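# Swap two hoses into their color-matched ports

## Task

Each hose begins plugged into the other hose's port; move them so every hose ends up latched in the port that matches the color of its grip, and it must stay latched once the robot lets go.

## Robot and tools

Robot. Two 6-joint arms with parallel grippers, left_arm and right_arm. Their root links sit at (+0.007, +0.268, 0) m for left_arm and (-0.021, -0.369, 0) m for right_arm, the right one yawed very slightly (quat_wxyz +1.000, 0, 0, -0.026). A camera stand is fixed behind them. Cameras: cam_high (504x504, fixed, looking down from behind), cam_left_wrist and cam_right_wrist (672x504 fisheye, riding on each hand).

Frame. Every printed hand position, orientation and target uses the scene frame: origin at table-top height halfway between the arms' nominal bases, +z up, +x away from the robots over the table, +y toward left_arm. Arm names do not match left/right in images. On a gripper the fingers point along its own +z and part along its own y. end_effector_position is the spot between the pads, roughly 1 cm short of the tips. Printed poses may be a few cm off, worse when reaching far; arms sag and tilt under friction and weight, so check the result and correct.

execute_actions(actions, cameras). actions is a list of actions; each action is a table of 1 to 15 rows, one row per 1/30 s step, and a short table repeats its final row until 15 steps. Each row is one flat list of 14 numbers in [-1, 1] covering both arms: left_arm dx, dy, dz, rx, ry, rz, opening, then right_arm in the same order. dx..rz are offsets (not poses) along scene axes, measured from that arm's Hand target as it stood when the action began, not from the previous row; rotation is about the hand's own position and rx, ry, rz form one rotation vector. Scale: 1.0 = 0.6 m or 180 degrees. Repeating an offset in a new action moves further. opening is absolute: +1 fully open (0.094 m), -1 shut. Six zeros mean no new pose for that arm, but its opening number is always a command, so resend the current one to keep it. Images come only for an empty actions list or when cameras names them (["all"] or names; an unknown name invalidates the call).

move(target, speed, blend, opening_speed, grip_force, blocking, cameras). target is one 14-number row (same layout, scale and scene-frame offsets as above) or a list of up to 15 such rows; every row is an offset from the same starting Hand targets, not chained. Paths are straight lines, all arms finishing together, capped at 10 s total; nothing is avoided on the way. speed: m/s, 0.002 to 2.9, default 0.25 (turn rate twice that in rad/s), one value or one per target. blend: corner rounding in m for lists, 0 = stop at each point. opening_speed: fraction of the -1..+1 scale per second, at least 0.2; use it to close gently. grip_force: N per pad, 10 to 50, one value or one per arm; stays set; lower force closes slowly. blocking=false returns after about 0.5 s while motion continues. Faster moves overshoot, stray and hit harder; don't route a path near an arm's own base (the elbow can whip round).

wait(seconds 0-3600) lets time run, ending early if a move finishes. stop() brakes a running move. zoom_image(camera, region=[x0,y0,x1,y1] pixels, at most 504 each way) enlarges part of that camera's latest picture. read_manual gives licence text only. finished_scene(scene) ends the current scene (1 or 2) irreversibly; the hoses must stay latched with no robot help.

Results. Per arm: end_effector_position (m), end_effector_quat_wxyz, Hand target (last commanded pose after clipping; next offsets start there), Tool commands, grip_measured (opening on the command scale; reads up to 2.5 mm wide when empty and narrower than a squeezed part), grip_effort_nm (motor effort, negative = closing; not pad force), Joint positions (last value = finger opening in m), Joint velocities ("within noise" = at rest), Joint torques (joints 1-3 wrap at ±28 N m). A move adds a move: line such as done (within 10 mm and 2 degrees), off_target, moving, held or fault, plus limits=paced (pose clipped) or limits=held (steps withheld). Orientation commands are clipped to 40 degrees from the current measured orientation per step. If a hand stops short, a new execute_actions call re-requests the target; otherwise send the remaining distance as an offset. To end a push, command back past the gripper.

Gripping. Pads grip with about 50-64 N at full force; squeeze jumps to the limit once about 0.06 below first touch. Release by commanding an opening well above grip_measured.

Avoid: arm-to-arm contact or closing one gripper on the other's fingers (can fail the scene); hard hits on fixed or heavy things; dropping or releasing moving parts; anything ending off the table; strain on wrist camera cables; any arm stop. Motor heat builds when holding loads, reaching far or pushing unreachable targets: MOTOR HOT at 75 °C, at 90 °C the arm folds and idles, at 100 °C it collapses. Loose objects may be nudged by outside pushes occasionally.

Each tool is called after "Call:" in YAML: its name, and indented under it one key for each argument.

## Session

Call:
execute_actions:
  actions: []

Scene clock: 0.00 s.
left_arm: end_effector_position=(+0.4055, +0.2938, +0.0853) grip_measured=+1.000 grip_effort_nm=n/a end_effector_quat_wxyz=(+0.558, -0.088, +0.825, +0.004) | right_arm: end_effector_position=(+0.3677, -0.4021, +0.0937) grip_measured=+1.000 grip_effort_nm=n/a end_effector_quat_wxyz=(+0.589, +0.083, +0.803, -0.025)
Joint positions: left_arm=[0.032 1.548 0.402 0.758 -0.074 -0.13 0.094] | right_arm=[0.012 1.541 0.33 0.901 0.102 0.093 0.094]
Joint velocities: within noise
Joint torques (N m): no reading
Heat: left arm: 42 °C; right arm: 40 °C.
Hand target: left_arm +0.4102, +0.2942, +0.0960; +0.572, -0.088, +0.816, +0.003 | right_arm +0.3708, -0.4022, +0.1008; +0.598, +0.083, +0.797, -0.025
Tool commands: left_gripper/opening=+1.0 right_gripper/opening=+1.0

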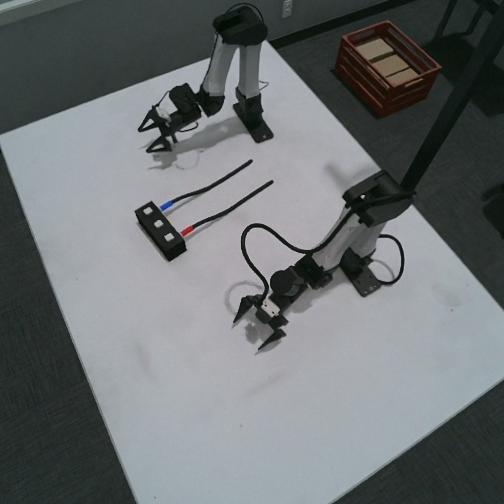

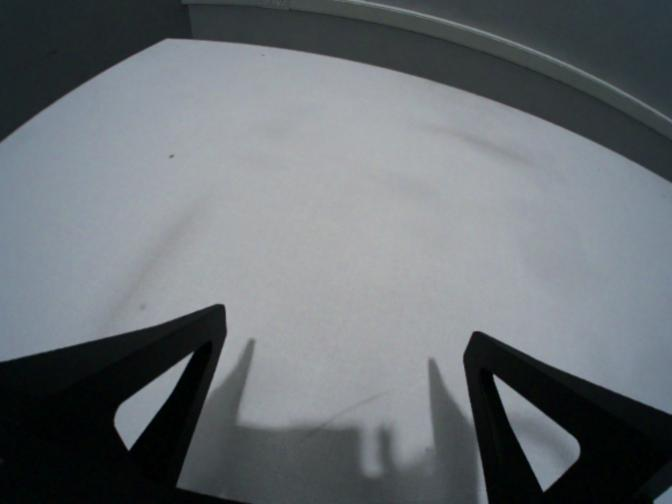

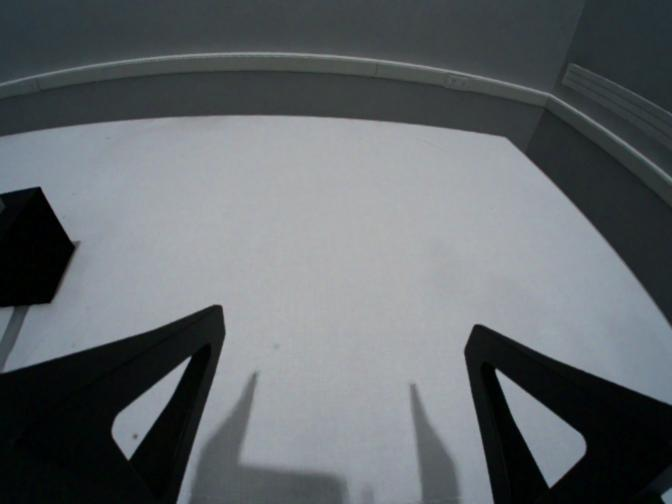

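Call:
zoom_image:
  camera: "cam_high"
  region: [120, 140, 290, 270]

Scaled by 2.965 from the camera's image (finer frame: 720x720).

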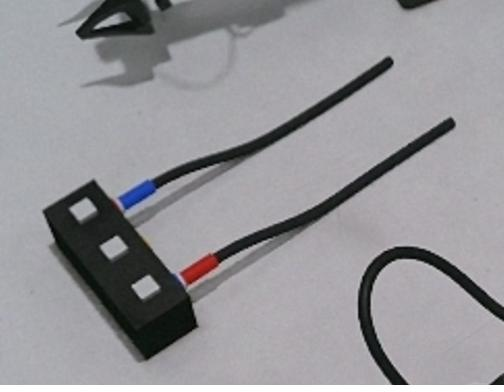

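Call:
move:
  target: [0,0,0,0,0,0,1,-0.068,0.404,0.165,-0.006,0.159,0.056,1]
  cameras: ["all"]

Scene clock: 3.13 s.
left_arm: end_effector_position=(+0.4055, +0.2938, +0.0851) grip_measured=+1.000 grip_effort_nm=-0.01 end_effector_quat_wxyz=(+0.558, -0.088, +0.825, +0.004) | right_arm: end_effector_position=(+0.3229, -0.1639, +0.1914) grip_measured=+1.000 grip_effort_nm=-0.01 end_effector_quat_wxyz=(+0.376, -0.010, +0.926, -0.005)
Joint positions: left_arm=[0.032 1.548 0.402 0.757 -0.074 -0.13 0.094] | right_arm=[0.797 1.525 1.281 -0.708 0.494 0.563 0.094]
Joint torques (N m): left_arm=[-0.21 -5.78 6.39 2 -0.07 -0.04] | right_arm=[0.02 -5.44 10.5 1.6 0.29 0.18]
Heat: left arm: 43 °C; right arm: 41 °C.
Hand target: left_arm +0.4102, +0.2942, +0.0960; +0.572, -0.088, +0.816, +0.003 | right_arm +0.3300, -0.1598, +0.1998; +0.383, -0.001, +0.924, +0.000
Off the commanded pose: left_arm 0.012 m, 2 deg | right_arm 0.012 m, 2 deg.
move: off_target (right_arm)
cam_left_wrist: T_world_to_cam=[[0.22277, -0.95728, 0.18437, 0.18163], [-0.68692, -0.28834, -0.66709, 0.45347], [0.69175, 0.02196, -0.72181, -0.12599]] pos_world=[0.35819, 0.30739, 0.17807]
cam_right_wrist: T_world_to_cam=[[0.09997, -0.99306, 0.06194, -0.20208], [-0.9376, -0.11486, -0.32821, 0.37941], [0.33305, -0.02526, -0.94257, 0.16675]] pos_world=[0.3204, -0.15289, 0.29422]

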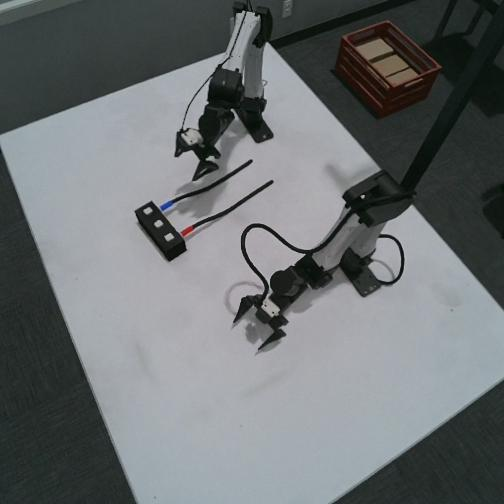

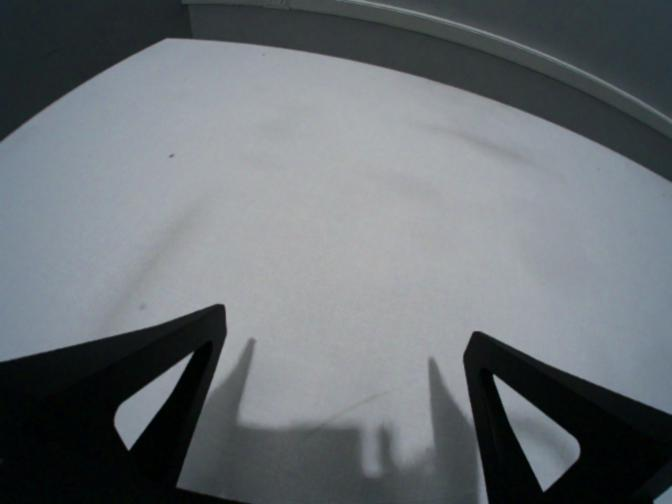

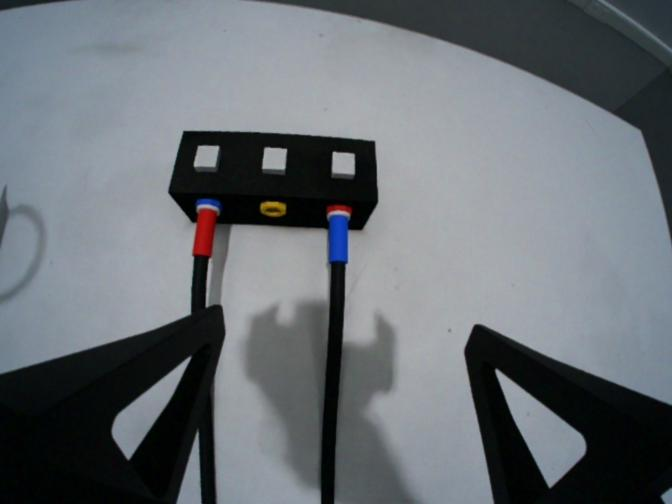

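Call:
zoom_image:
  camera: "cam_right_wrist"
  region: [150, 110, 400, 290]

Scaled by 2.016 from the camera's image (finer frame: 960x720).

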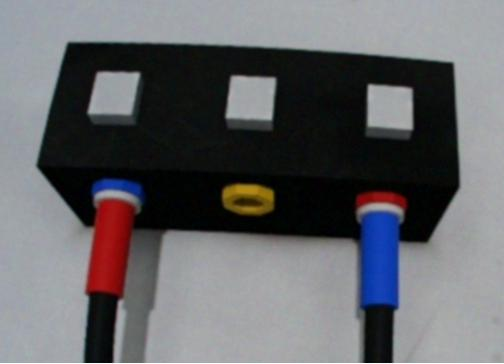

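Call:
move:
  target: [0,0,0,0,0,0,-1,0.1,-0.002,-0.15,0,-0.0556,0.0278,0.3]
  cameras: ["cam_right_wrist"]

Call:
zoom_image:
  camera: "cam_right_wrist"
  region: [90, 40, 590, 480]

Scene clock: 6.37 s.
left_arm: end_effector_position=(+0.4055, +0.2938, +0.0851) grip_measured=-0.989 grip_effort_nm=-0.61 end_effector_quat_wxyz=(+0.558, -0.088, +0.825, +0.004) | right_arm: end_effector_position=(+0.3899, -0.1597, +0.1235) grip_measured=+0.302 grip_effort_nm=-0.14 end_effector_quat_wxyz=(+0.470, -0.035, +0.881, +0.022)
Joint positions: left_arm=[0.032 1.548 0.402 0.757 -0.074 -0.13 0.001] | right_arm=[0.687 1.672 0.98 0.027 0.448 0.336 0.061]
Joint torques (N m): left_arm=[-0.23 -5.79 6.39 2 -0.07 -0.04] | right_arm=[-0.09 -6.2 5.52 2.27 0.08 -0.01]
Heat: left arm: 43 °C; right arm: 42 °C.
Hand target: left_arm +0.4102, +0.2942, +0.0960; +0.572, -0.088, +0.816, +0.003 | right_arm +0.3899, -0.1610, +0.1098; +0.462, -0.041, +0.886, +0.017
Off the commanded pose: left_arm 0.012 m, 2 deg | right_arm 0.014 m, 1 deg.
move: off_target (right_arm)
cam_right_wrist: T_world_to_cam=[[0.1554, -0.98628, 0.05566, -0.22027], [-0.83969, -0.16156, -0.51848, 0.39826], [0.52036, 0.03384, -0.85328, 0.00593]] pos_world=[0.36556, -0.1531, 0.2238]

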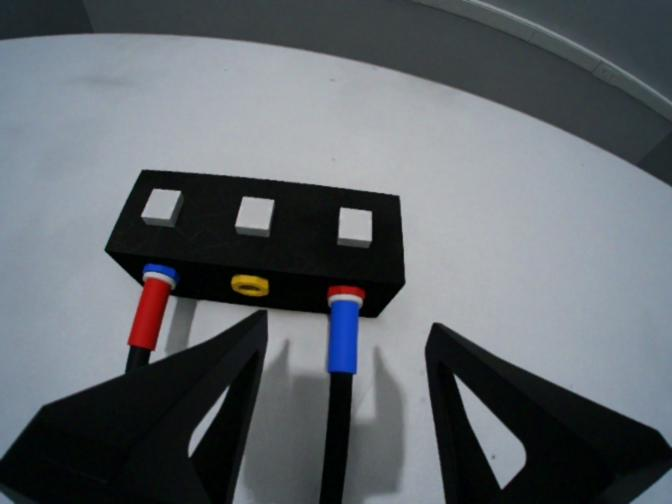

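Scaled by 1.008 from the camera's image (finer frame: 960x720).

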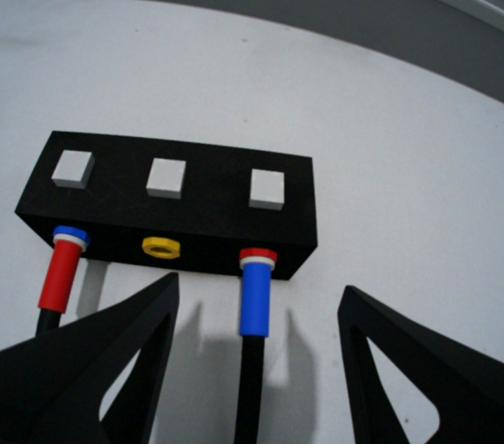

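Call:
move:
  target:
    - [0.083,-0.357,0.2,0.107,0.0715,-0.5455,-1,0.042,-0.002,-0.133,0,0,0,0.3]
  cameras: ["all"]

Scene clock: 12.53 s.
left_arm: end_effector_position=(+0.4693, +0.0832, +0.2180) grip_measured=-0.989 grip_effort_nm=-0.60 end_effector_quat_wxyz=(+0.321, +0.638, +0.644, -0.274) | right_arm: end_effector_position=(+0.4169, -0.1590, +0.0426) grip_measured=+0.302 grip_effort_nm=-0.14 end_effector_quat_wxyz=(+0.470, -0.036, +0.882, +0.022)
Joint positions: left_arm=[-0.115 2.347 2.515 -1.506 0.848 1.34 0.001] | right_arm=[0.643 1.936 0.927 0.354 0.414 0.305 0.061]
Joint torques (N m): left_arm=[-0.7 -9.87 8.99 -0.16 0.57 0.16] | right_arm=[-0.25 -7.49 4.64 2.26 0.05 -0.03]
Heat: left arm: 44 °C; right arm: 43 °C.
Hand target: left_arm +0.4600, +0.0799, +0.2162; +0.299, +0.641, +0.641, -0.298 | right_arm +0.4151, -0.1621, +0.0299; +0.462, -0.041, +0.886, +0.017
Off the commanded pose: left_arm 0.010 m, 4 deg | right_arm 0.013 m, 1 deg.
joint sent to its limit (left arm) — joint 4 (wrist pitch), lower limit. The joint targets still meet the commanded pose.
move: off_target (left_arm, right_arm)
cam_left_wrist: T_world_to_cam=[[-0.99031, -0.13855, 0.00891, 0.48074], [-0.12871, 0.89213, -0.43306, 0.11401], [0.05206, -0.43001, -0.90132, 0.30735]] pos_world=[0.47476, 0.09707, 0.32211]
cam_right_wrist: T_world_to_cam=[[0.15634, -0.98602, 0.05771, -0.2196], [-0.84017, -0.16348, -0.51709, 0.3789], [0.5193, 0.03235, -0.85398, -0.07681]] pos_world=[0.39256, -0.15211, 0.143]

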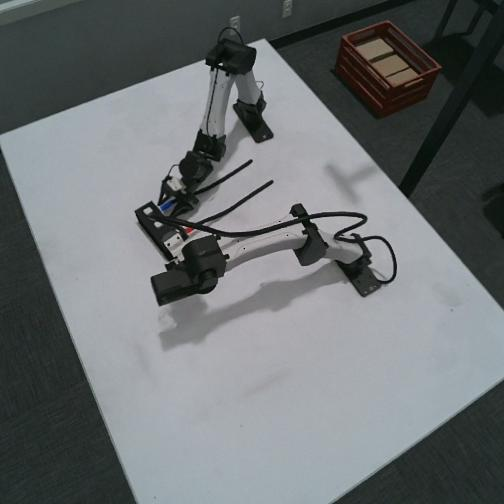

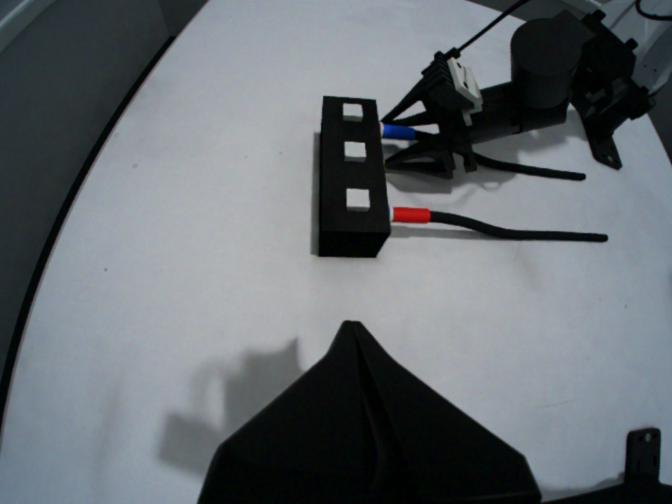

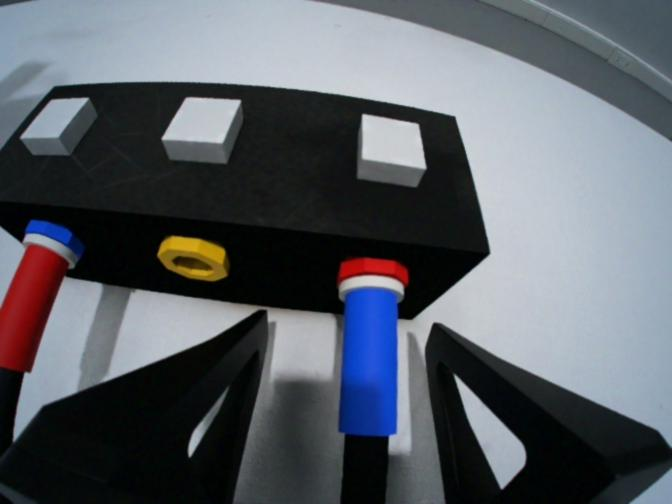

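Call:
move:
  target:
    - [0,0,0,0,0,0,-1,-0.003,-0.014,0,0,0,0,0.3]
    - [0,0,0,0,0,0,-1,-0.003,-0.014,0,0,0,0,-0.9]
  cameras: ["cam_right_wrist"]
  opening_speed: 0.6

Scene clock: 15.47 s.
left_arm: end_effector_position=(+0.4693, +0.0832, +0.2180) grip_measured=-0.989 grip_effort_nm=-0.61 end_effector_quat_wxyz=(+0.321, +0.638, +0.644, -0.273) | right_arm: end_effector_position=(+0.4162, -0.1641, +0.0376) grip_measured=-0.665 grip_effort_nm=-1.04 end_effector_quat_wxyz=(+0.467, -0.041, +0.883, +0.028)
Joint positions: left_arm=[-0.115 2.347 2.515 -1.506 0.848 1.34 0.001] | right_arm=[0.624 1.936 0.901 0.385 0.381 0.288 0.016]
Joint torques (N m): left_arm=[-0.69 -9.87 8.98 -0.16 0.56 0.18] | right_arm=[-0.02 -8.76 4.38 2.1 0.27 0.03]
Heat: left arm: 44 °C; right arm: 43 °C.
Hand target: left_arm +0.4600, +0.0799, +0.2162; +0.299, +0.641, +0.641, -0.298 | right_arm +0.4132, -0.1706, +0.0298; +0.462, -0.041, +0.886, +0.017
Off the commanded pose: left_arm 0.010 m, 4 deg | right_arm 0.010 m, 1 deg.
joint sent to its limit (left arm) — joint 4 (wrist pitch), lower limit. The joint targets still meet the commanded pose.
move: done
cam_right_wrist: T_world_to_cam=[[0.17278, -0.98367, 0.05051, -0.23047], [-0.84018, -0.17395, -0.51365, 0.3731], [0.51404, 0.04631, -0.85651, -0.07599]] pos_world=[0.39236, -0.15829, 0.1382]

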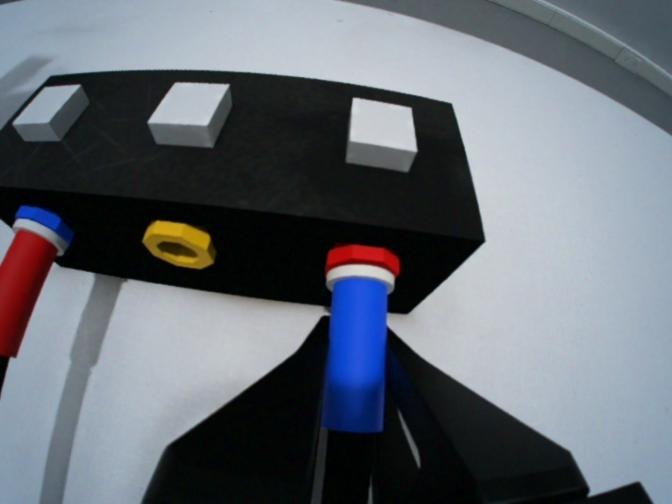

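Call:
move:
  target:
    - [0.04,-0.325,-0.09,0.0,0.02,-0.025,-1,0.008,0.008,0,0,0,0,-0.9]
  cameras: ["all"]

Scene clock: 17.67 s.
left_arm: end_effector_position=(+0.4751, -0.1151, +0.1610) grip_measured=-0.989 grip_effort_nm=-0.60 end_effector_quat_wxyz=(+0.315, +0.629, +0.633, -0.324) | right_arm: end_effector_position=(+0.4162, -0.1641, +0.0376) grip_measured=-0.665 grip_effort_nm=-1.05 end_effector_quat_wxyz=(+0.467, -0.041, +0.883, +0.028)
Joint positions: left_arm=[-0.478 2.681 2.833 -1.173 0.803 0.849 0.001] | right_arm=[0.624 1.936 0.901 0.385 0.381 0.288 0.016]
Joint torques (N m): left_arm=[0.42 -12.12 9.66 1.23 0.31 -0.14] | right_arm=[0.29 -7.19 6.82 1.99 0.32 0.06]
Heat: left arm: 44 °C; right arm: 43 °C.
Hand target: left_arm +0.4840, -0.1150, +0.1621; +0.267, +0.656, +0.625, -0.330 | right_arm +0.4180, -0.1659, +0.0298; +0.462, -0.041, +0.886, +0.017
Off the commanded pose: left_arm 0.009 m, 6 deg | right_arm 0.008 m, 1 deg.
elbow stopped short (left arm): the move would have taken joint 3 (elbow) straighter than the controller allows.
move: off_target (left_arm)
cam_left_wrist: T_world_to_cam=[[-0.99163, -0.09629, 0.086, 0.45256], [-0.12607, 0.86579, -0.48426, 0.27095], [-0.02783, -0.49105, -0.87069, 0.19649]] pos_world=[0.4884, -0.09452, 0.26337]
cam_right_wrist: T_world_to_cam=[[0.17278, -0.98367, 0.05051, -0.23047], [-0.84018, -0.17395, -0.51365, 0.3731], [0.51404, 0.04631, -0.85651, -0.07599]] pos_world=[0.39236, -0.15829, 0.1382]

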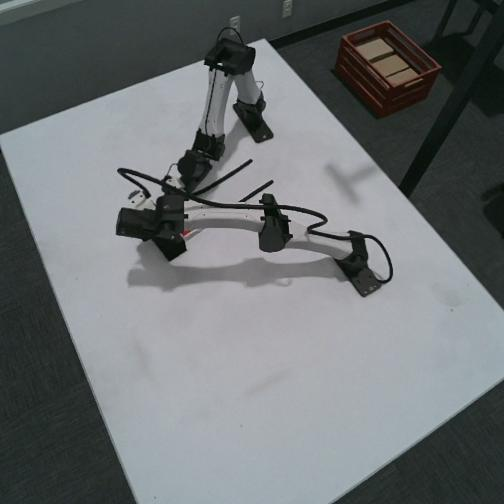

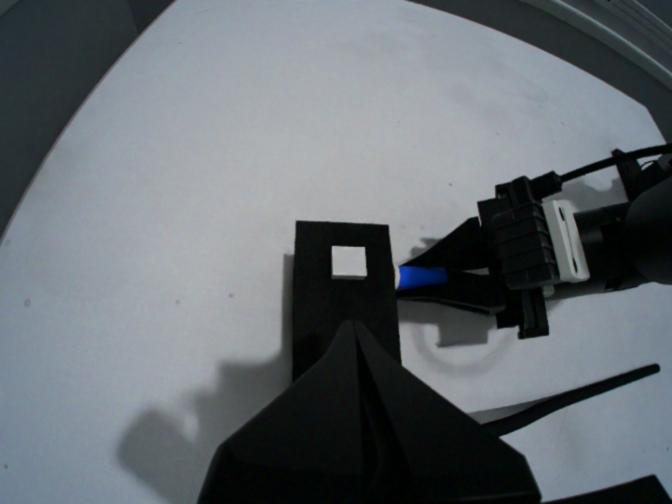

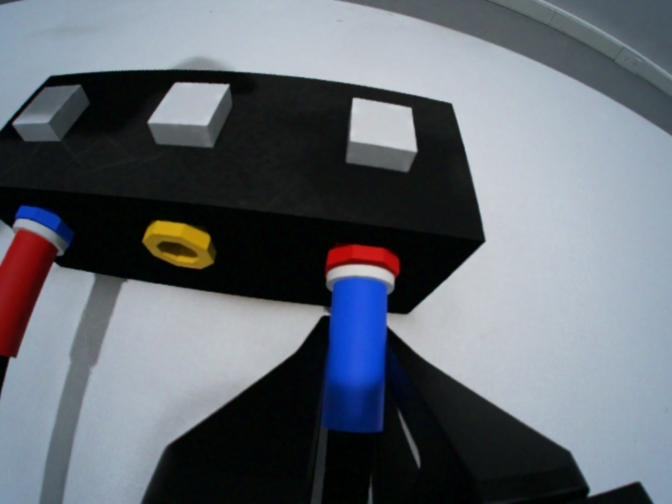

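Call:
move:
  target:
    - [0.0,-0.09,-0.042,0.0,0.0,0.1,-1,0,0,0,0,0,0,-0.9]
  cameras: ["cam_left_wrist","cam_right_wrist"]
  speed: 0.12

Scene clock: 20.10 s.
left_arm: end_effector_position=(+0.4817, -0.1665, +0.1464) grip_measured=-0.989 grip_effort_nm=-0.61 end_effector_quat_wxyz=(+0.316, +0.554, +0.716, -0.284) | right_arm: end_effector_position=(+0.4162, -0.1641, +0.0376) grip_measured=-0.665 grip_effort_nm=-1.04 end_effector_quat_wxyz=(+0.467, -0.041, +0.883, +0.028)
Joint positions: left_arm=[-0.592 2.704 2.825 -0.994 0.584 0.506 0.001] | right_arm=[0.624 1.936 0.901 0.385 0.381 0.288 0.016]
Joint torques (N m): left_arm=[-0.47 -13.18 5.71 1.53 0.16 -0.14] | right_arm=[0.29 -7.2 6.8 1.97 0.29 0.05]
Heat: left arm: 45 °C; right arm: 43 °C.
Hand target: left_arm +0.4839, -0.1691, +0.1369; +0.315, +0.550, +0.719, -0.284 | right_arm +0.4180, -0.1659, +0.0298; +0.462, -0.041, +0.886, +0.017
Off the commanded pose: left_arm 0.010 m, 1 deg | right_arm 0.008 m, 1 deg.
move: done
cam_left_wrist: T_world_to_cam=[[-0.93878, -0.32164, 0.12345, 0.38698], [-0.34293, 0.83803, -0.4244, 0.40036], [0.03305, -0.44075, -0.89702, 0.14158]] pos_world=[0.4959, -0.14864, 0.24913]
cam_right_wrist: T_world_to_cam=[[0.17278, -0.98367, 0.05051, -0.23047], [-0.84018, -0.17395, -0.51365, 0.3731], [0.51404, 0.04631, -0.85651, -0.07599]] pos_world=[0.39236, -0.15829, 0.1382]

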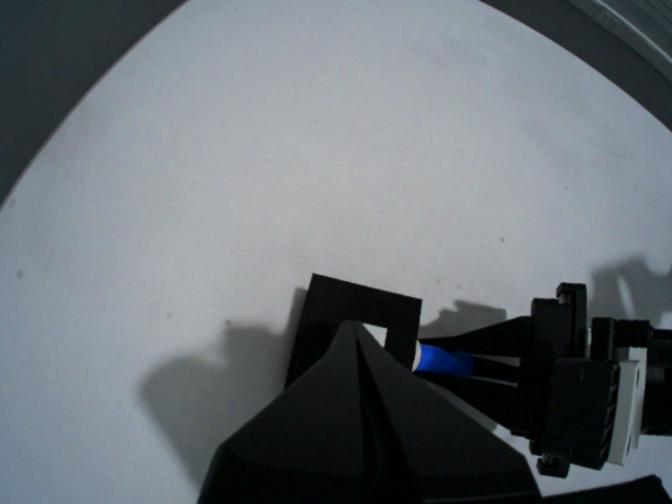

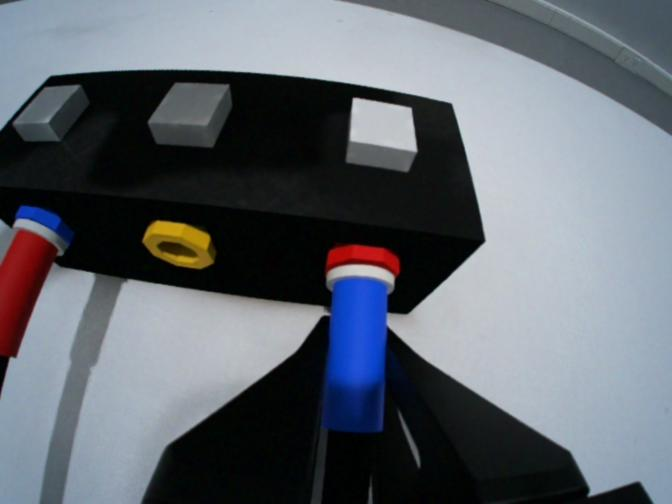

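Call:
move:
  target:
    - [-0.025,-0.021,-0.067,0.0,0.0,0.0,-1,0,0,0,0,0,0,-0.9]
  cameras: ["cam_left_wrist","cam_right_wrist"]
  speed: 0.1

Scene clock: 21.87 s.
left_arm: end_effector_position=(+0.4781, -0.1875, +0.1143) grip_measured=-0.989 grip_effort_nm=-0.61 end_effector_quat_wxyz=(+0.346, +0.554, +0.698, -0.293) | right_arm: end_effector_position=(+0.4161, -0.1640, +0.0376) grip_measured=-0.665 grip_effort_nm=-1.05 end_effector_quat_wxyz=(+0.467, -0.042, +0.883, +0.028)
Joint positions: left_arm=[-0.622 2.559 2.36 -0.584 0.584 0.471 0.001] | right_arm=[0.624 1.936 0.901 0.385 0.381 0.288 0.016]
Joint torques (N m): left_arm=[-0.94 -14.63 4.34 0.96 -0.11 -0.14] | right_arm=[0.24 -7.27 6.8 1.99 0.31 0.06]
Heat: left arm: 45 °C; right arm: 43 °C.
Hand target: left_arm +0.4690, -0.1816, +0.0968; +0.316, +0.550, +0.720, -0.284 | right_arm +0.4180, -0.1658, +0.0298; +0.462, -0.041, +0.886, +0.017
Off the commanded pose: left_arm 0.021 m, 4 deg | right_arm 0.008 m, 1 deg.
move: off_target (left_arm)
cam_left_wrist: T_world_to_cam=[[-0.9467, -0.30713, 0.09708, 0.39023], [-0.31436, 0.81528, -0.4863, 0.39217], [0.07021, -0.4909, -0.86838, 0.07315]] pos_world=[0.48758, -0.16396, 0.21635]
cam_right_wrist: T_world_to_cam=[[0.17314, -0.9836, 0.0505, -0.23048], [-0.84011, -0.17425, -0.51366, 0.37296], [0.51403, 0.04651, -0.85651, -0.07591]] pos_world=[0.39226, -0.15818, 0.1382]

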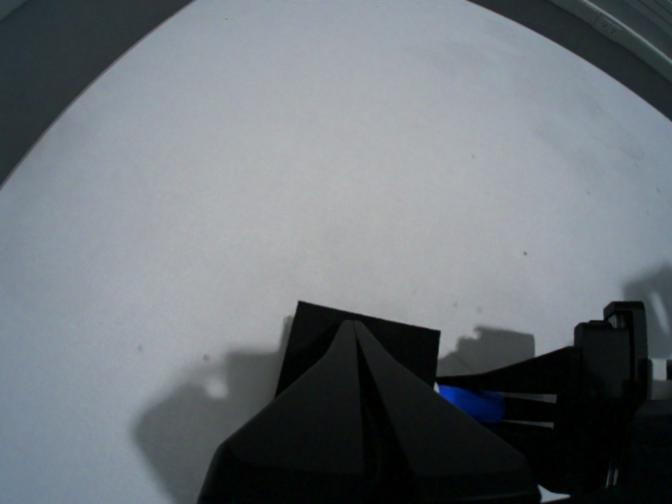

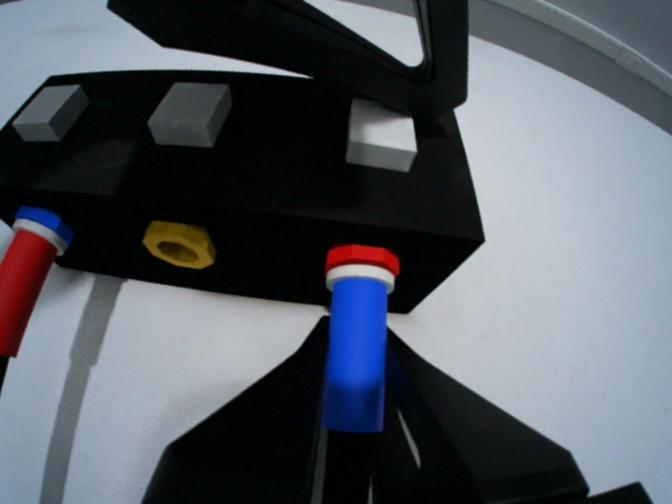

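Call:
move:
  target:
    - [0,0,0.06,0.0,0.0,0.0,-1,0,0,0,0,0,0,-0.9]
    - [-0.016,0.045,0.05,0.0,0.0,0.0,-1,0,0,0,0,0,0,-0.9]
  cameras: ["cam_left_wrist","cam_right_wrist"]
  speed: 0.12

Scene clock: 24.17 s.
left_arm: end_effector_position=(+0.4586, -0.1586, +0.1068) grip_measured=-0.989 grip_effort_nm=-0.60 end_effector_quat_wxyz=(+0.298, +0.547, +0.728, -0.288) | right_arm: end_effector_position=(+0.4153, -0.1642, +0.0372) grip_measured=-0.665 grip_effort_nm=-1.05 end_effector_quat_wxyz=(+0.467, -0.042, +0.883, +0.025)
Joint positions: left_arm=[-0.604 2.46 2.217 -0.659 0.577 0.48 0.001] | right_arm=[0.628 1.936 0.901 0.381 0.389 0.288 0.016]
Joint torques (N m): left_arm=[0.27 -17.47 5.34 1.38 0.19 0.1] | right_arm=[-0.08 -7.17 6.83 2.04 0.23 0.06]
Heat: left arm: 45 °C; right arm: 43 °C.
Hand target: left_arm +0.4593, -0.1547, +0.1267; +0.315, +0.550, +0.719, -0.284 | right_arm +0.4180, -0.1658, +0.0298; +0.462, -0.041, +0.886, +0.017
Off the commanded pose: left_arm 0.020 m, 2 deg | right_arm 0.008 m, 1 deg.
move: off_target (left_arm)
cam_left_wrist: T_world_to_cam=[[-0.93009, -0.33253, 0.15604, 0.36354], [-0.36732, 0.84164, -0.39587, 0.37771], [0.00031, -0.42551, -0.90495, 0.12858]] pos_world=[0.47682, -0.14229, 0.20916]
cam_right_wrist: T_world_to_cam=[[0.16968, -0.98385, 0.057, -0.22944], [-0.8411, -0.17472, -0.51187, 0.37227], [0.51357, 0.03892, -0.85717, -0.07692]] pos_world=[0.39155, -0.1577, 0.1377]

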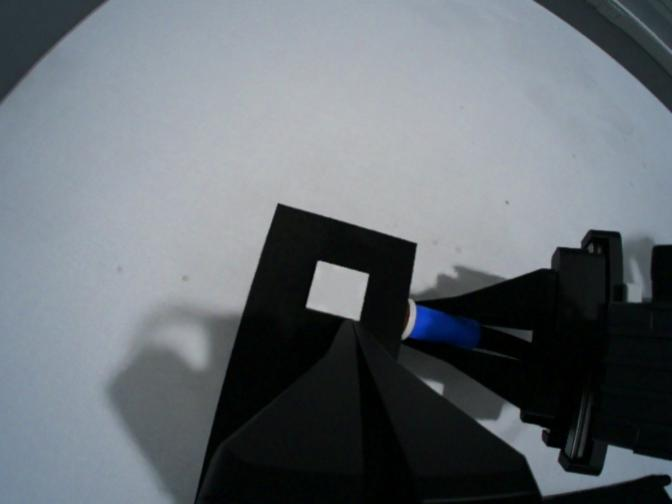

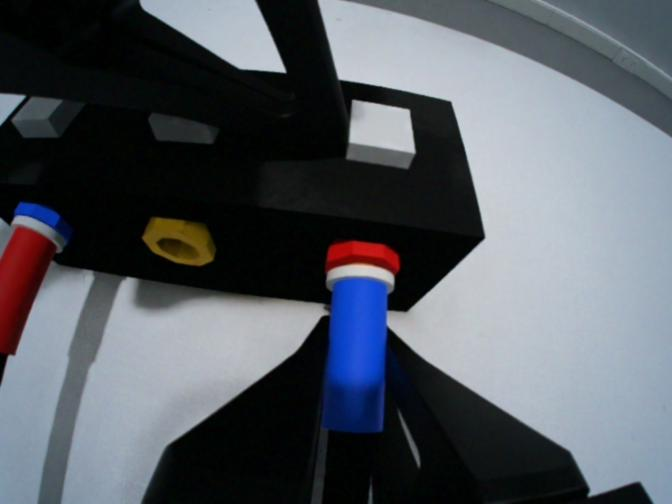

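Call:
move:
  target:
    - [0,0,0.035,0.0,0.0,0.0,-1,0,0,0,0,0,0,-0.9]
    - [0.018,-0.022,0.035,0.0,0.0,0.0,-1,0,0,0,0,0,0,-0.9]
  cameras: ["cam_left_wrist","cam_right_wrist"]
  speed: 0.12

Scene clock: 26.60 s.
left_arm: end_effector_position=(+0.4680, -0.1642, +0.1477) grip_measured=-0.989 grip_effort_nm=-0.60 end_effector_quat_wxyz=(+0.313, +0.548, +0.722, -0.285) | right_arm: end_effector_position=(+0.4153, -0.1642, +0.0372) grip_measured=-0.665 grip_effort_nm=-1.05 end_effector_quat_wxyz=(+0.467, -0.042, +0.883, +0.025)
Joint positions: left_arm=[-0.604 2.521 2.475 -0.823 0.573 0.48 0.001] | right_arm=[0.628 1.936 0.901 0.381 0.389 0.288 0.016]
Joint torques (N m): left_arm=[-0.57 -11.9 10.7 1.25 0.16 -0.03] | right_arm=[-0.09 -7.24 6.86 2.03 0.22 0.06]
Heat: left arm: 45 °C; right arm: 43 °C.
Hand target: left_arm +0.4701, -0.1679, +0.1477; +0.315, +0.550, +0.720, -0.284 | right_arm +0.4180, -0.1658, +0.0298; +0.462, -0.041, +0.886, +0.017
Off the commanded pose: left_arm 0.004 m, 0 deg | right_arm 0.008 m, 1 deg.
move: done
cam_left_wrist: T_world_to_cam=[[-0.93334, -0.33315, 0.13378, 0.36868], [-0.35789, 0.83409, -0.41978, 0.39993], [0.02826, -0.43967, -0.89771, 0.14677]] pos_world=[0.48308, -0.14622, 0.25031]
cam_right_wrist: T_world_to_cam=[[0.16968, -0.98385, 0.057, -0.22944], [-0.8411, -0.17472, -0.51187, 0.37227], [0.51357, 0.03892, -0.85717, -0.07692]] pos_world=[0.39155, -0.1577, 0.1377]

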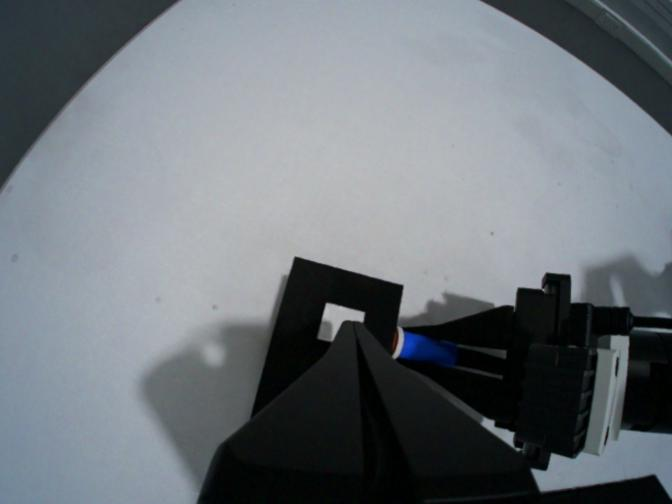

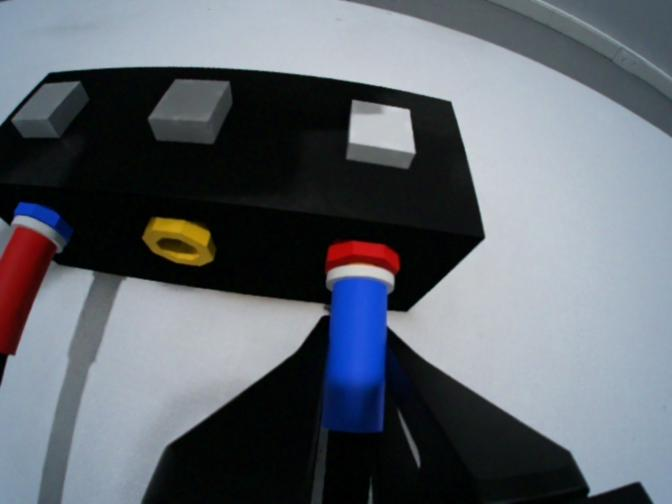

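Call:
move:
  target:
    - [0.003,-0.012,-0.045,0.0,0.0,0.0,-1,0,0,0,0,0,0,-0.9]
  cameras: ["cam_left_wrist","cam_right_wrist"]
  speed: 0.08

Scene clock: 27.83 s.
left_arm: end_effector_position=(+0.4707, -0.1706, +0.1327) grip_measured=-0.989 grip_effort_nm=-0.60 end_effector_quat_wxyz=(+0.318, +0.550, +0.718, -0.284) | right_arm: end_effector_position=(+0.4153, -0.1642, +0.0372) grip_measured=-0.665 grip_effort_nm=-1.05 end_effector_quat_wxyz=(+0.467, -0.042, +0.883, +0.025)
Joint positions: left_arm=[-0.611 2.532 2.43 -0.753 0.568 0.48 0.001] | right_arm=[0.628 1.936 0.901 0.381 0.389 0.288 0.016]
Joint torques (N m): left_arm=[-0.77 -12.05 6.61 1.58 0.15 -0.11] | right_arm=[0.02 -7.19 6.84 2.01 0.22 0.06]
Heat: left arm: 45 °C; right arm: 43 °C.
Hand target: left_arm +0.4719, -0.1751, +0.1208; +0.315, +0.550, +0.719, -0.284 | right_arm +0.4180, -0.1658, +0.0298; +0.462, -0.041, +0.886, +0.017
Off the commanded pose: left_arm 0.013 m, 0 deg | right_arm 0.008 m, 1 deg.
move: off_target (left_arm)
cam_left_wrist: T_world_to_cam=[[-0.93625, -0.32873, 0.12395, 0.3745], [-0.34933, 0.83362, -0.42783, 0.39688], [0.03731, -0.44386, -0.89532, 0.12505]] pos_world=[0.48461, -0.15224, 0.23534]
cam_right_wrist: T_world_to_cam=[[0.16968, -0.98385, 0.057, -0.22944], [-0.8411, -0.17472, -0.51187, 0.37227], [0.51357, 0.03892, -0.85717, -0.07692]] pos_world=[0.39155, -0.1577, 0.1377]

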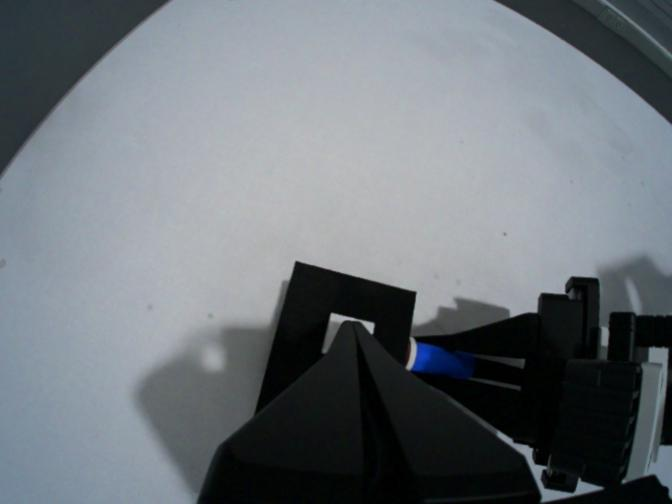

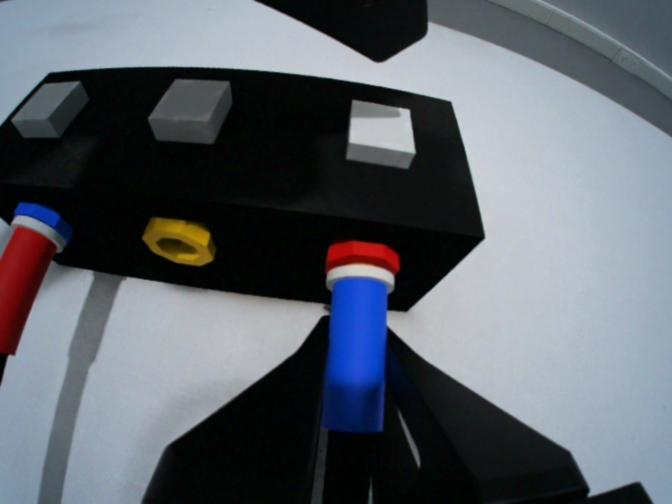

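Call:
move:
  target:
    - [0.0,-0.0,-0.04,0.0,0.0,0.0,-1,0,0,0,0,0,0,-0.9]
  cameras: ["cam_left_wrist","cam_right_wrist"]
  speed: 0.06

Scene clock: 29.00 s.
left_arm: end_effector_position=(+0.4764, -0.1757, +0.1146) grip_measured=-0.989 grip_effort_nm=-0.60 end_effector_quat_wxyz=(+0.334, +0.552, +0.709, -0.286) | right_arm: end_effector_position=(+0.4151, -0.1641, +0.0371) grip_measured=-0.665 grip_effort_nm=-1.05 end_effector_quat_wxyz=(+0.467, -0.042, +0.883, +0.024)
Joint positions: left_arm=[-0.611 2.532 2.335 -0.623 0.574 0.48 0.001] | right_arm=[0.629 1.936 0.901 0.38 0.391 0.288 0.016]
Joint torques (N m): left_arm=[-0.76 -12.94 5.01 1.35 0.08 -0.1] | right_arm=[-0.13 -7.15 6.76 2.03 0.2 0.04]
Heat: left arm: 45 °C; right arm: 44 °C.
Hand target: left_arm +0.4719, -0.1751, +0.0967; +0.315, +0.550, +0.719, -0.284 | right_arm +0.4180, -0.1657, +0.0298; +0.462, -0.041, +0.886, +0.017
Off the commanded pose: left_arm 0.018 m, 2 deg | right_arm 0.008 m, 1 deg.
move: off_target (left_arm)
cam_left_wrist: T_world_to_cam=[[-0.94066, -0.32207, 0.1069, 0.38562], [-0.33418, 0.8244, -0.45682, 0.38983], [0.059, -0.46543, -0.88311, 0.09086]] pos_world=[0.48766, -0.15489, 0.2171]
cam_right_wrist: T_world_to_cam=[[0.16931, -0.98383, 0.05838, -0.22915], [-0.84117, -0.17512, -0.51164, 0.37203], [0.51359, 0.03752, -0.85721, -0.07714]] pos_world=[0.39136, -0.1574, 0.1376]

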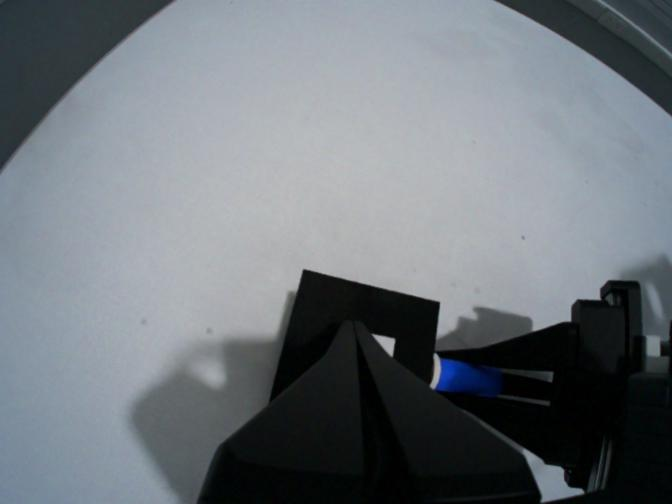

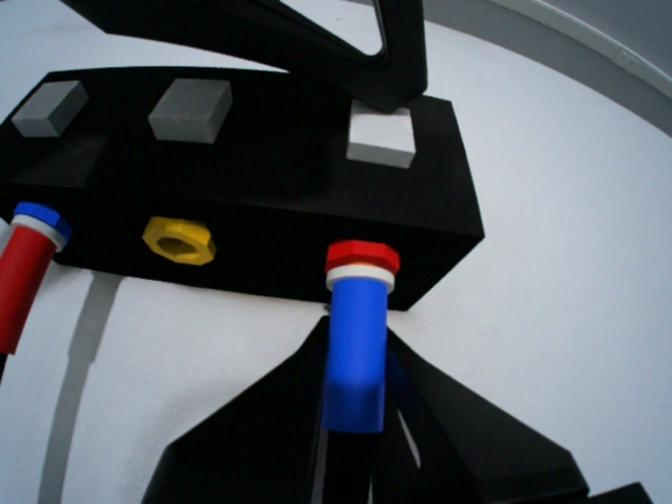

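Call:
move:
  target:
    - [0,0,0.035,0.0,0.0,0.0,-1,0,0,0,0,0,0,-0.9]
    - [-0.024,0.006,0.035,0.0,0.0,0.0,-1,0,0,0,0,0,0,-0.9]
    - [-0.024,0.006,0.00,0.0,0.0,0.0,-1,0,0,0,0,0,0,-0.9]
  cameras: ["cam_left_wrist","cam_right_wrist"]
  speed: 0.08

Scene clock: 31.43 s.
left_arm: end_effector_position=(+0.4702, -0.1732, +0.1141) grip_measured=-0.989 grip_effort_nm=-0.60 end_effector_quat_wxyz=(+0.345, +0.551, +0.703, -0.287) | right_arm: end_effector_position=(+0.4151, -0.1641, +0.0371) grip_measured=-0.665 grip_effort_nm=-1.05 end_effector_quat_wxyz=(+0.467, -0.042, +0.883, +0.024)
Joint positions: left_arm=[-0.613 2.464 2.191 -0.519 0.575 0.475 0.001] | right_arm=[0.629 1.936 0.901 0.38 0.391 0.288 0.016]
Joint torques (N m): left_arm=[-1.51 -14.01 4.08 1.07 -0.01 -0.14] | right_arm=[-0.08 -7.21 6.83 2.03 0.2 0.04]
Heat: left arm: 45 °C; right arm: 44 °C.
Hand target: left_arm +0.4576, -0.1714, +0.0968; +0.316, +0.550, +0.720, -0.284 | right_arm +0.4180, -0.1657, +0.0298; +0.462, -0.041, +0.886, +0.017
Off the commanded pose: left_arm 0.022 m, 4 deg | right_arm 0.008 m, 1 deg.
move: off_target (left_arm)
cam_left_wrist: T_world_to_cam=[[-0.94251, -0.32047, 0.09475, 0.38325], [-0.32551, 0.81619, -0.47736, 0.38232], [0.07565, -0.48076, -0.87358, 0.0803]] pos_world=[0.47959, -0.15062, 0.21635]
cam_right_wrist: T_world_to_cam=[[0.16931, -0.98383, 0.05838, -0.22915], [-0.84117, -0.17512, -0.51164, 0.37203], [0.51359, 0.03752, -0.85721, -0.07714]] pos_world=[0.39136, -0.1574, 0.1376]

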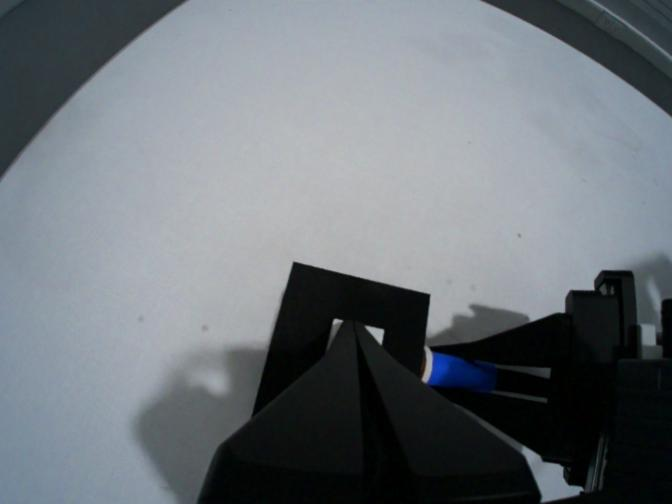

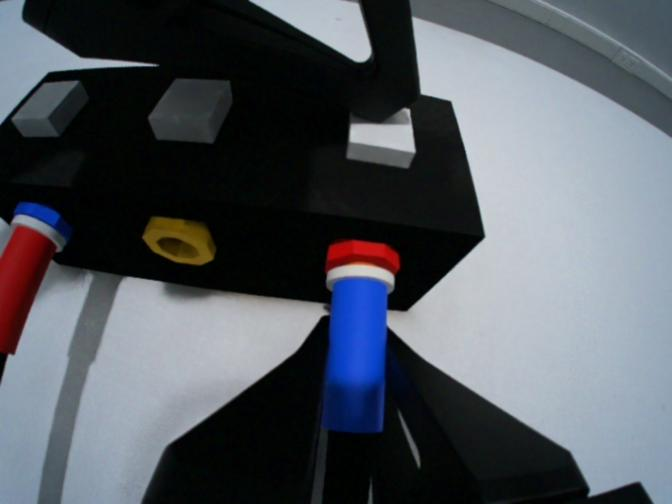

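Call:
move:
  target:
    - [0.005,0,-0.05,0.0,0.0,0.0,-1,0,0,0,0,0,0,-0.9]
  cameras: ["cam_right_wrist"]
  speed: 0.08

Call:
zoom_image:
  camera: "cam_right_wrist"
  region: [280, 40, 480, 200]

Scene clock: 32.53 s.
left_arm: end_effector_position=(+0.4736, -0.1801, +0.1140) grip_measured=-0.989 grip_effort_nm=-0.60 end_effector_quat_wxyz=(+0.373, +0.555, +0.682, -0.296) | right_arm: end_effector_position=(+0.4147, -0.1642, +0.0369) grip_measured=-0.665 grip_effort_nm=-1.04 end_effector_quat_wxyz=(+0.467, -0.042, +0.883, +0.022)
Joint positions: left_arm=[-0.613 2.458 2.13 -0.395 0.6 0.475 0.001] | right_arm=[0.631 1.936 0.901 0.378 0.395 0.288 0.016]
Joint torques (N m): left_arm=[-1.21 -11.3 3.25 0.83 -0.25 -0.1] | right_arm=[-0.32 -7.15 6.86 2.07 0.14 0.05]
Heat: left arm: 45 °C; right arm: 44 °C.
Hand target: left_arm +0.4606, -0.1714, +0.0667; +0.315, +0.550, +0.720, -0.284 | right_arm +0.4180, -0.1657, +0.0298; +0.462, -0.041, +0.886, +0.017
Off the commanded pose: left_arm 0.050 m, 8 deg | right_arm 0.008 m, 1 deg.
move: off_target (left_arm)
cam_right_wrist: T_world_to_cam=[[0.16784, -0.98391, 0.06122, -0.22871], [-0.84159, -0.17535, -0.51085, 0.37165], [0.51337, 0.03422, -0.85749, -0.0775]] pos_world=[0.39095, -0.15721, 0.1374]

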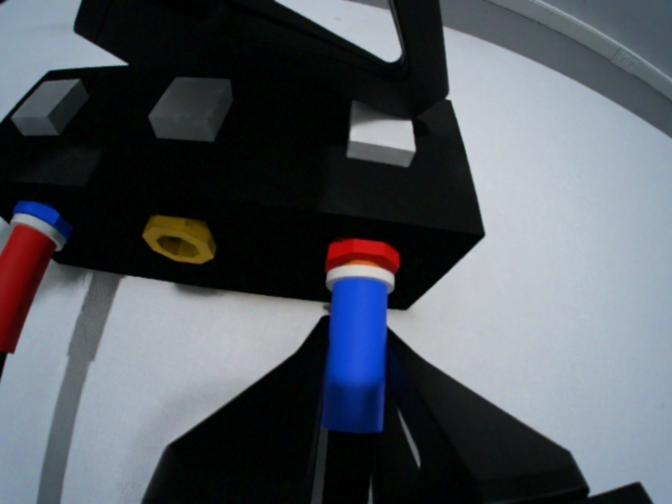

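Scaled by 2.520 from the camera's image (finer frame: 960x720).

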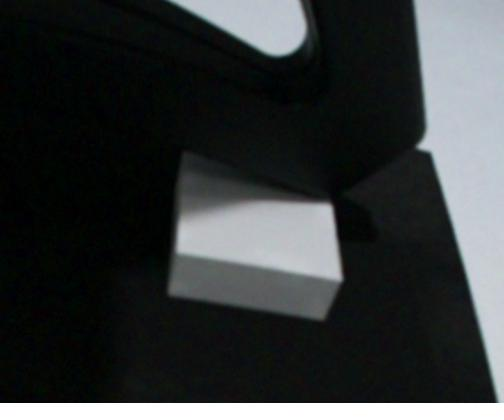

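Call:
move:
  target:
    - [0,0.0,0.09,0.0,0.0,0.0,-1,-0.02,-0.002,0.004,0,0,0,-0.9]
  cameras: ["cam_right_wrist","cam_left_wrist"]
  speed: 0.08

Scene clock: 34.37 s.
left_arm: end_effector_position=(+0.4582, -0.1659, +0.1133) grip_measured=-0.989 grip_effort_nm=-0.60 end_effector_quat_wxyz=(+0.307, +0.548, +0.724, -0.285) | right_arm: end_effector_position=(+0.4073, -0.1653, +0.0319) grip_measured=-0.666 grip_effort_nm=-1.05 end_effector_quat_wxyz=(+0.463, -0.045, +0.885, +0.012)
Joint positions: left_arm=[-0.617 2.458 2.228 -0.645 0.563 0.469 0.001] | right_arm=[0.645 1.933 0.882 0.375 0.418 0.29 0.016]
Joint torques (N m): left_arm=[-0.81 -12.64 10.93 1.24 0.15 -0.06] | right_arm=[-0.17 -9.85 4.79 2.09 0.04 0.15]
Heat: left arm: 45 °C; right arm: 44 °C.
Hand target: left_arm +0.4605, -0.1715, +0.1206; +0.315, +0.550, +0.720, -0.284 | right_arm +0.4061, -0.1669, +0.0323; +0.462, -0.041, +0.886, +0.017
Off the commanded pose: left_arm 0.010 m, 1 deg | right_arm 0.002 m, 1 deg.
move: done
cam_left_wrist: T_world_to_cam=[[-0.93211, -0.33395, 0.14014, 0.36217], [-0.36164, 0.83749, -0.40966, 0.38446], [0.01944, -0.43253, -0.90141, 0.12098]] pos_world=[0.47427, -0.14871, 0.21579]
cam_right_wrist: T_world_to_cam=[[0.16394, -0.9832, 0.08026, -0.22707], [-0.84654, -0.18199, -0.50025, 0.36328], [0.50646, 0.01406, -0.86215, -0.07835]] pos_world=[0.38444, -0.15604, 0.13241]
Images, in order (width x height): cam_left_wrist 672x504, cam_right_wrist 672x504.

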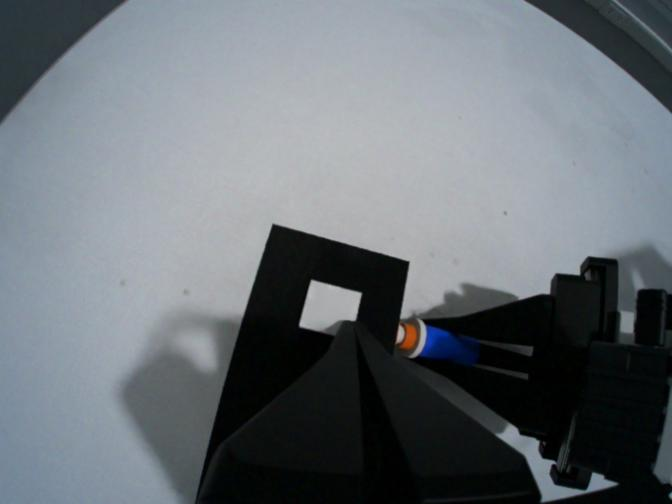

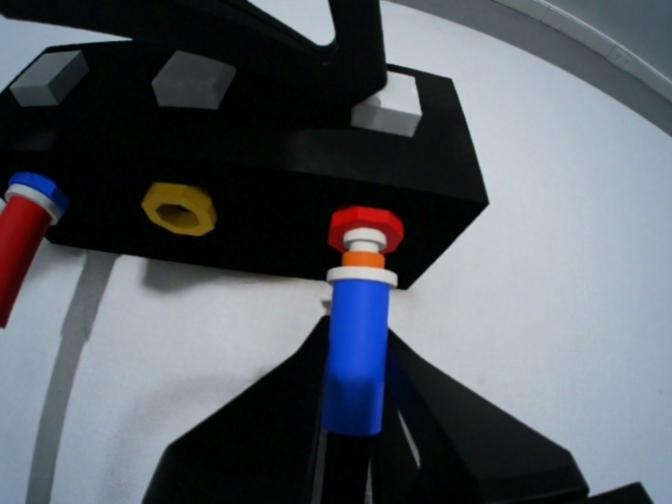

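Call:
move:
  target:
    - [0,0.1,0.12,0.0,0.0,0.0,-1,-0.035,-0.003,0.002,0,0,0,-0.9]
    - [-0.15,0.7,0.2,0.0,0.0,0.5,-1,-0.075,-0.006,0.004,0,0,0,-0.9]
  cameras: ["cam_right_wrist"]
  blend: 0.03

Scene clock: 39.00 s.
left_arm: end_effector_position=(+0.3746, +0.2427, +0.2351) grip_measured=-0.989 grip_effort_nm=-0.60 end_effector_quat_wxyz=(+0.416, -0.106, +0.903, +0.018) | right_arm: end_effector_position=(+0.3643, -0.1697, +0.0257) grip_measured=-0.666 grip_effort_nm=-1.04 end_effector_quat_wxyz=(+0.455, -0.047, +0.889, +0.013)
Joint positions: left_arm=[-0.193 1.252 1.149 -0.64 -0.265 -0.31 0.001] | right_arm=[0.706 1.837 0.73 0.397 0.456 0.337 0.016]
Joint torques (N m): left_arm=[0.28 -6.16 6.71 1.49 -0.35 -0.25] | right_arm=[0.77 -11.04 4.07 1.96 0.25 0.18]
Heat: left arm: 45 °C; right arm: 46 °C.
Hand target: left_arm +0.3706, +0.2485, +0.2407; +0.424, -0.120, +0.898, +0.022 | right_arm +0.3611, -0.1705, +0.0349; +0.462, -0.041, +0.886, +0.017
Off the commanded pose: left_arm 0.009 m, 2 deg | right_arm 0.010 m, 1 deg.
move: done
cam_right_wrist: T_world_to_cam=[[0.17041, -0.98217, 0.07935, -0.22601], [-0.85413, -0.18738, -0.48513, 0.32452], [0.49135, 0.0149, -0.87084, -0.056]] pos_world=[0.34322, -0.16034, 0.1266]

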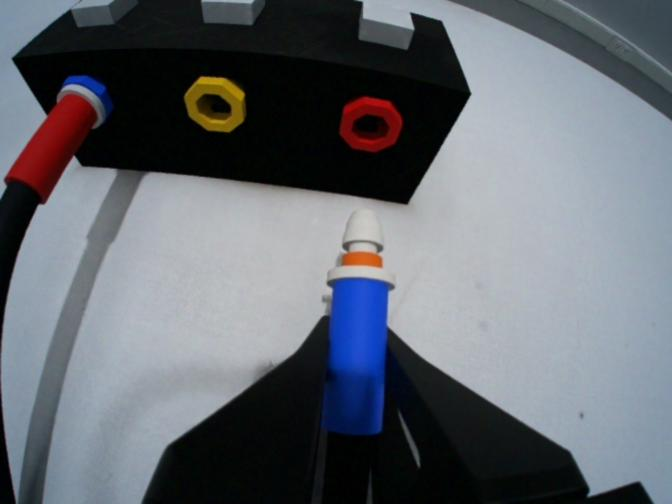

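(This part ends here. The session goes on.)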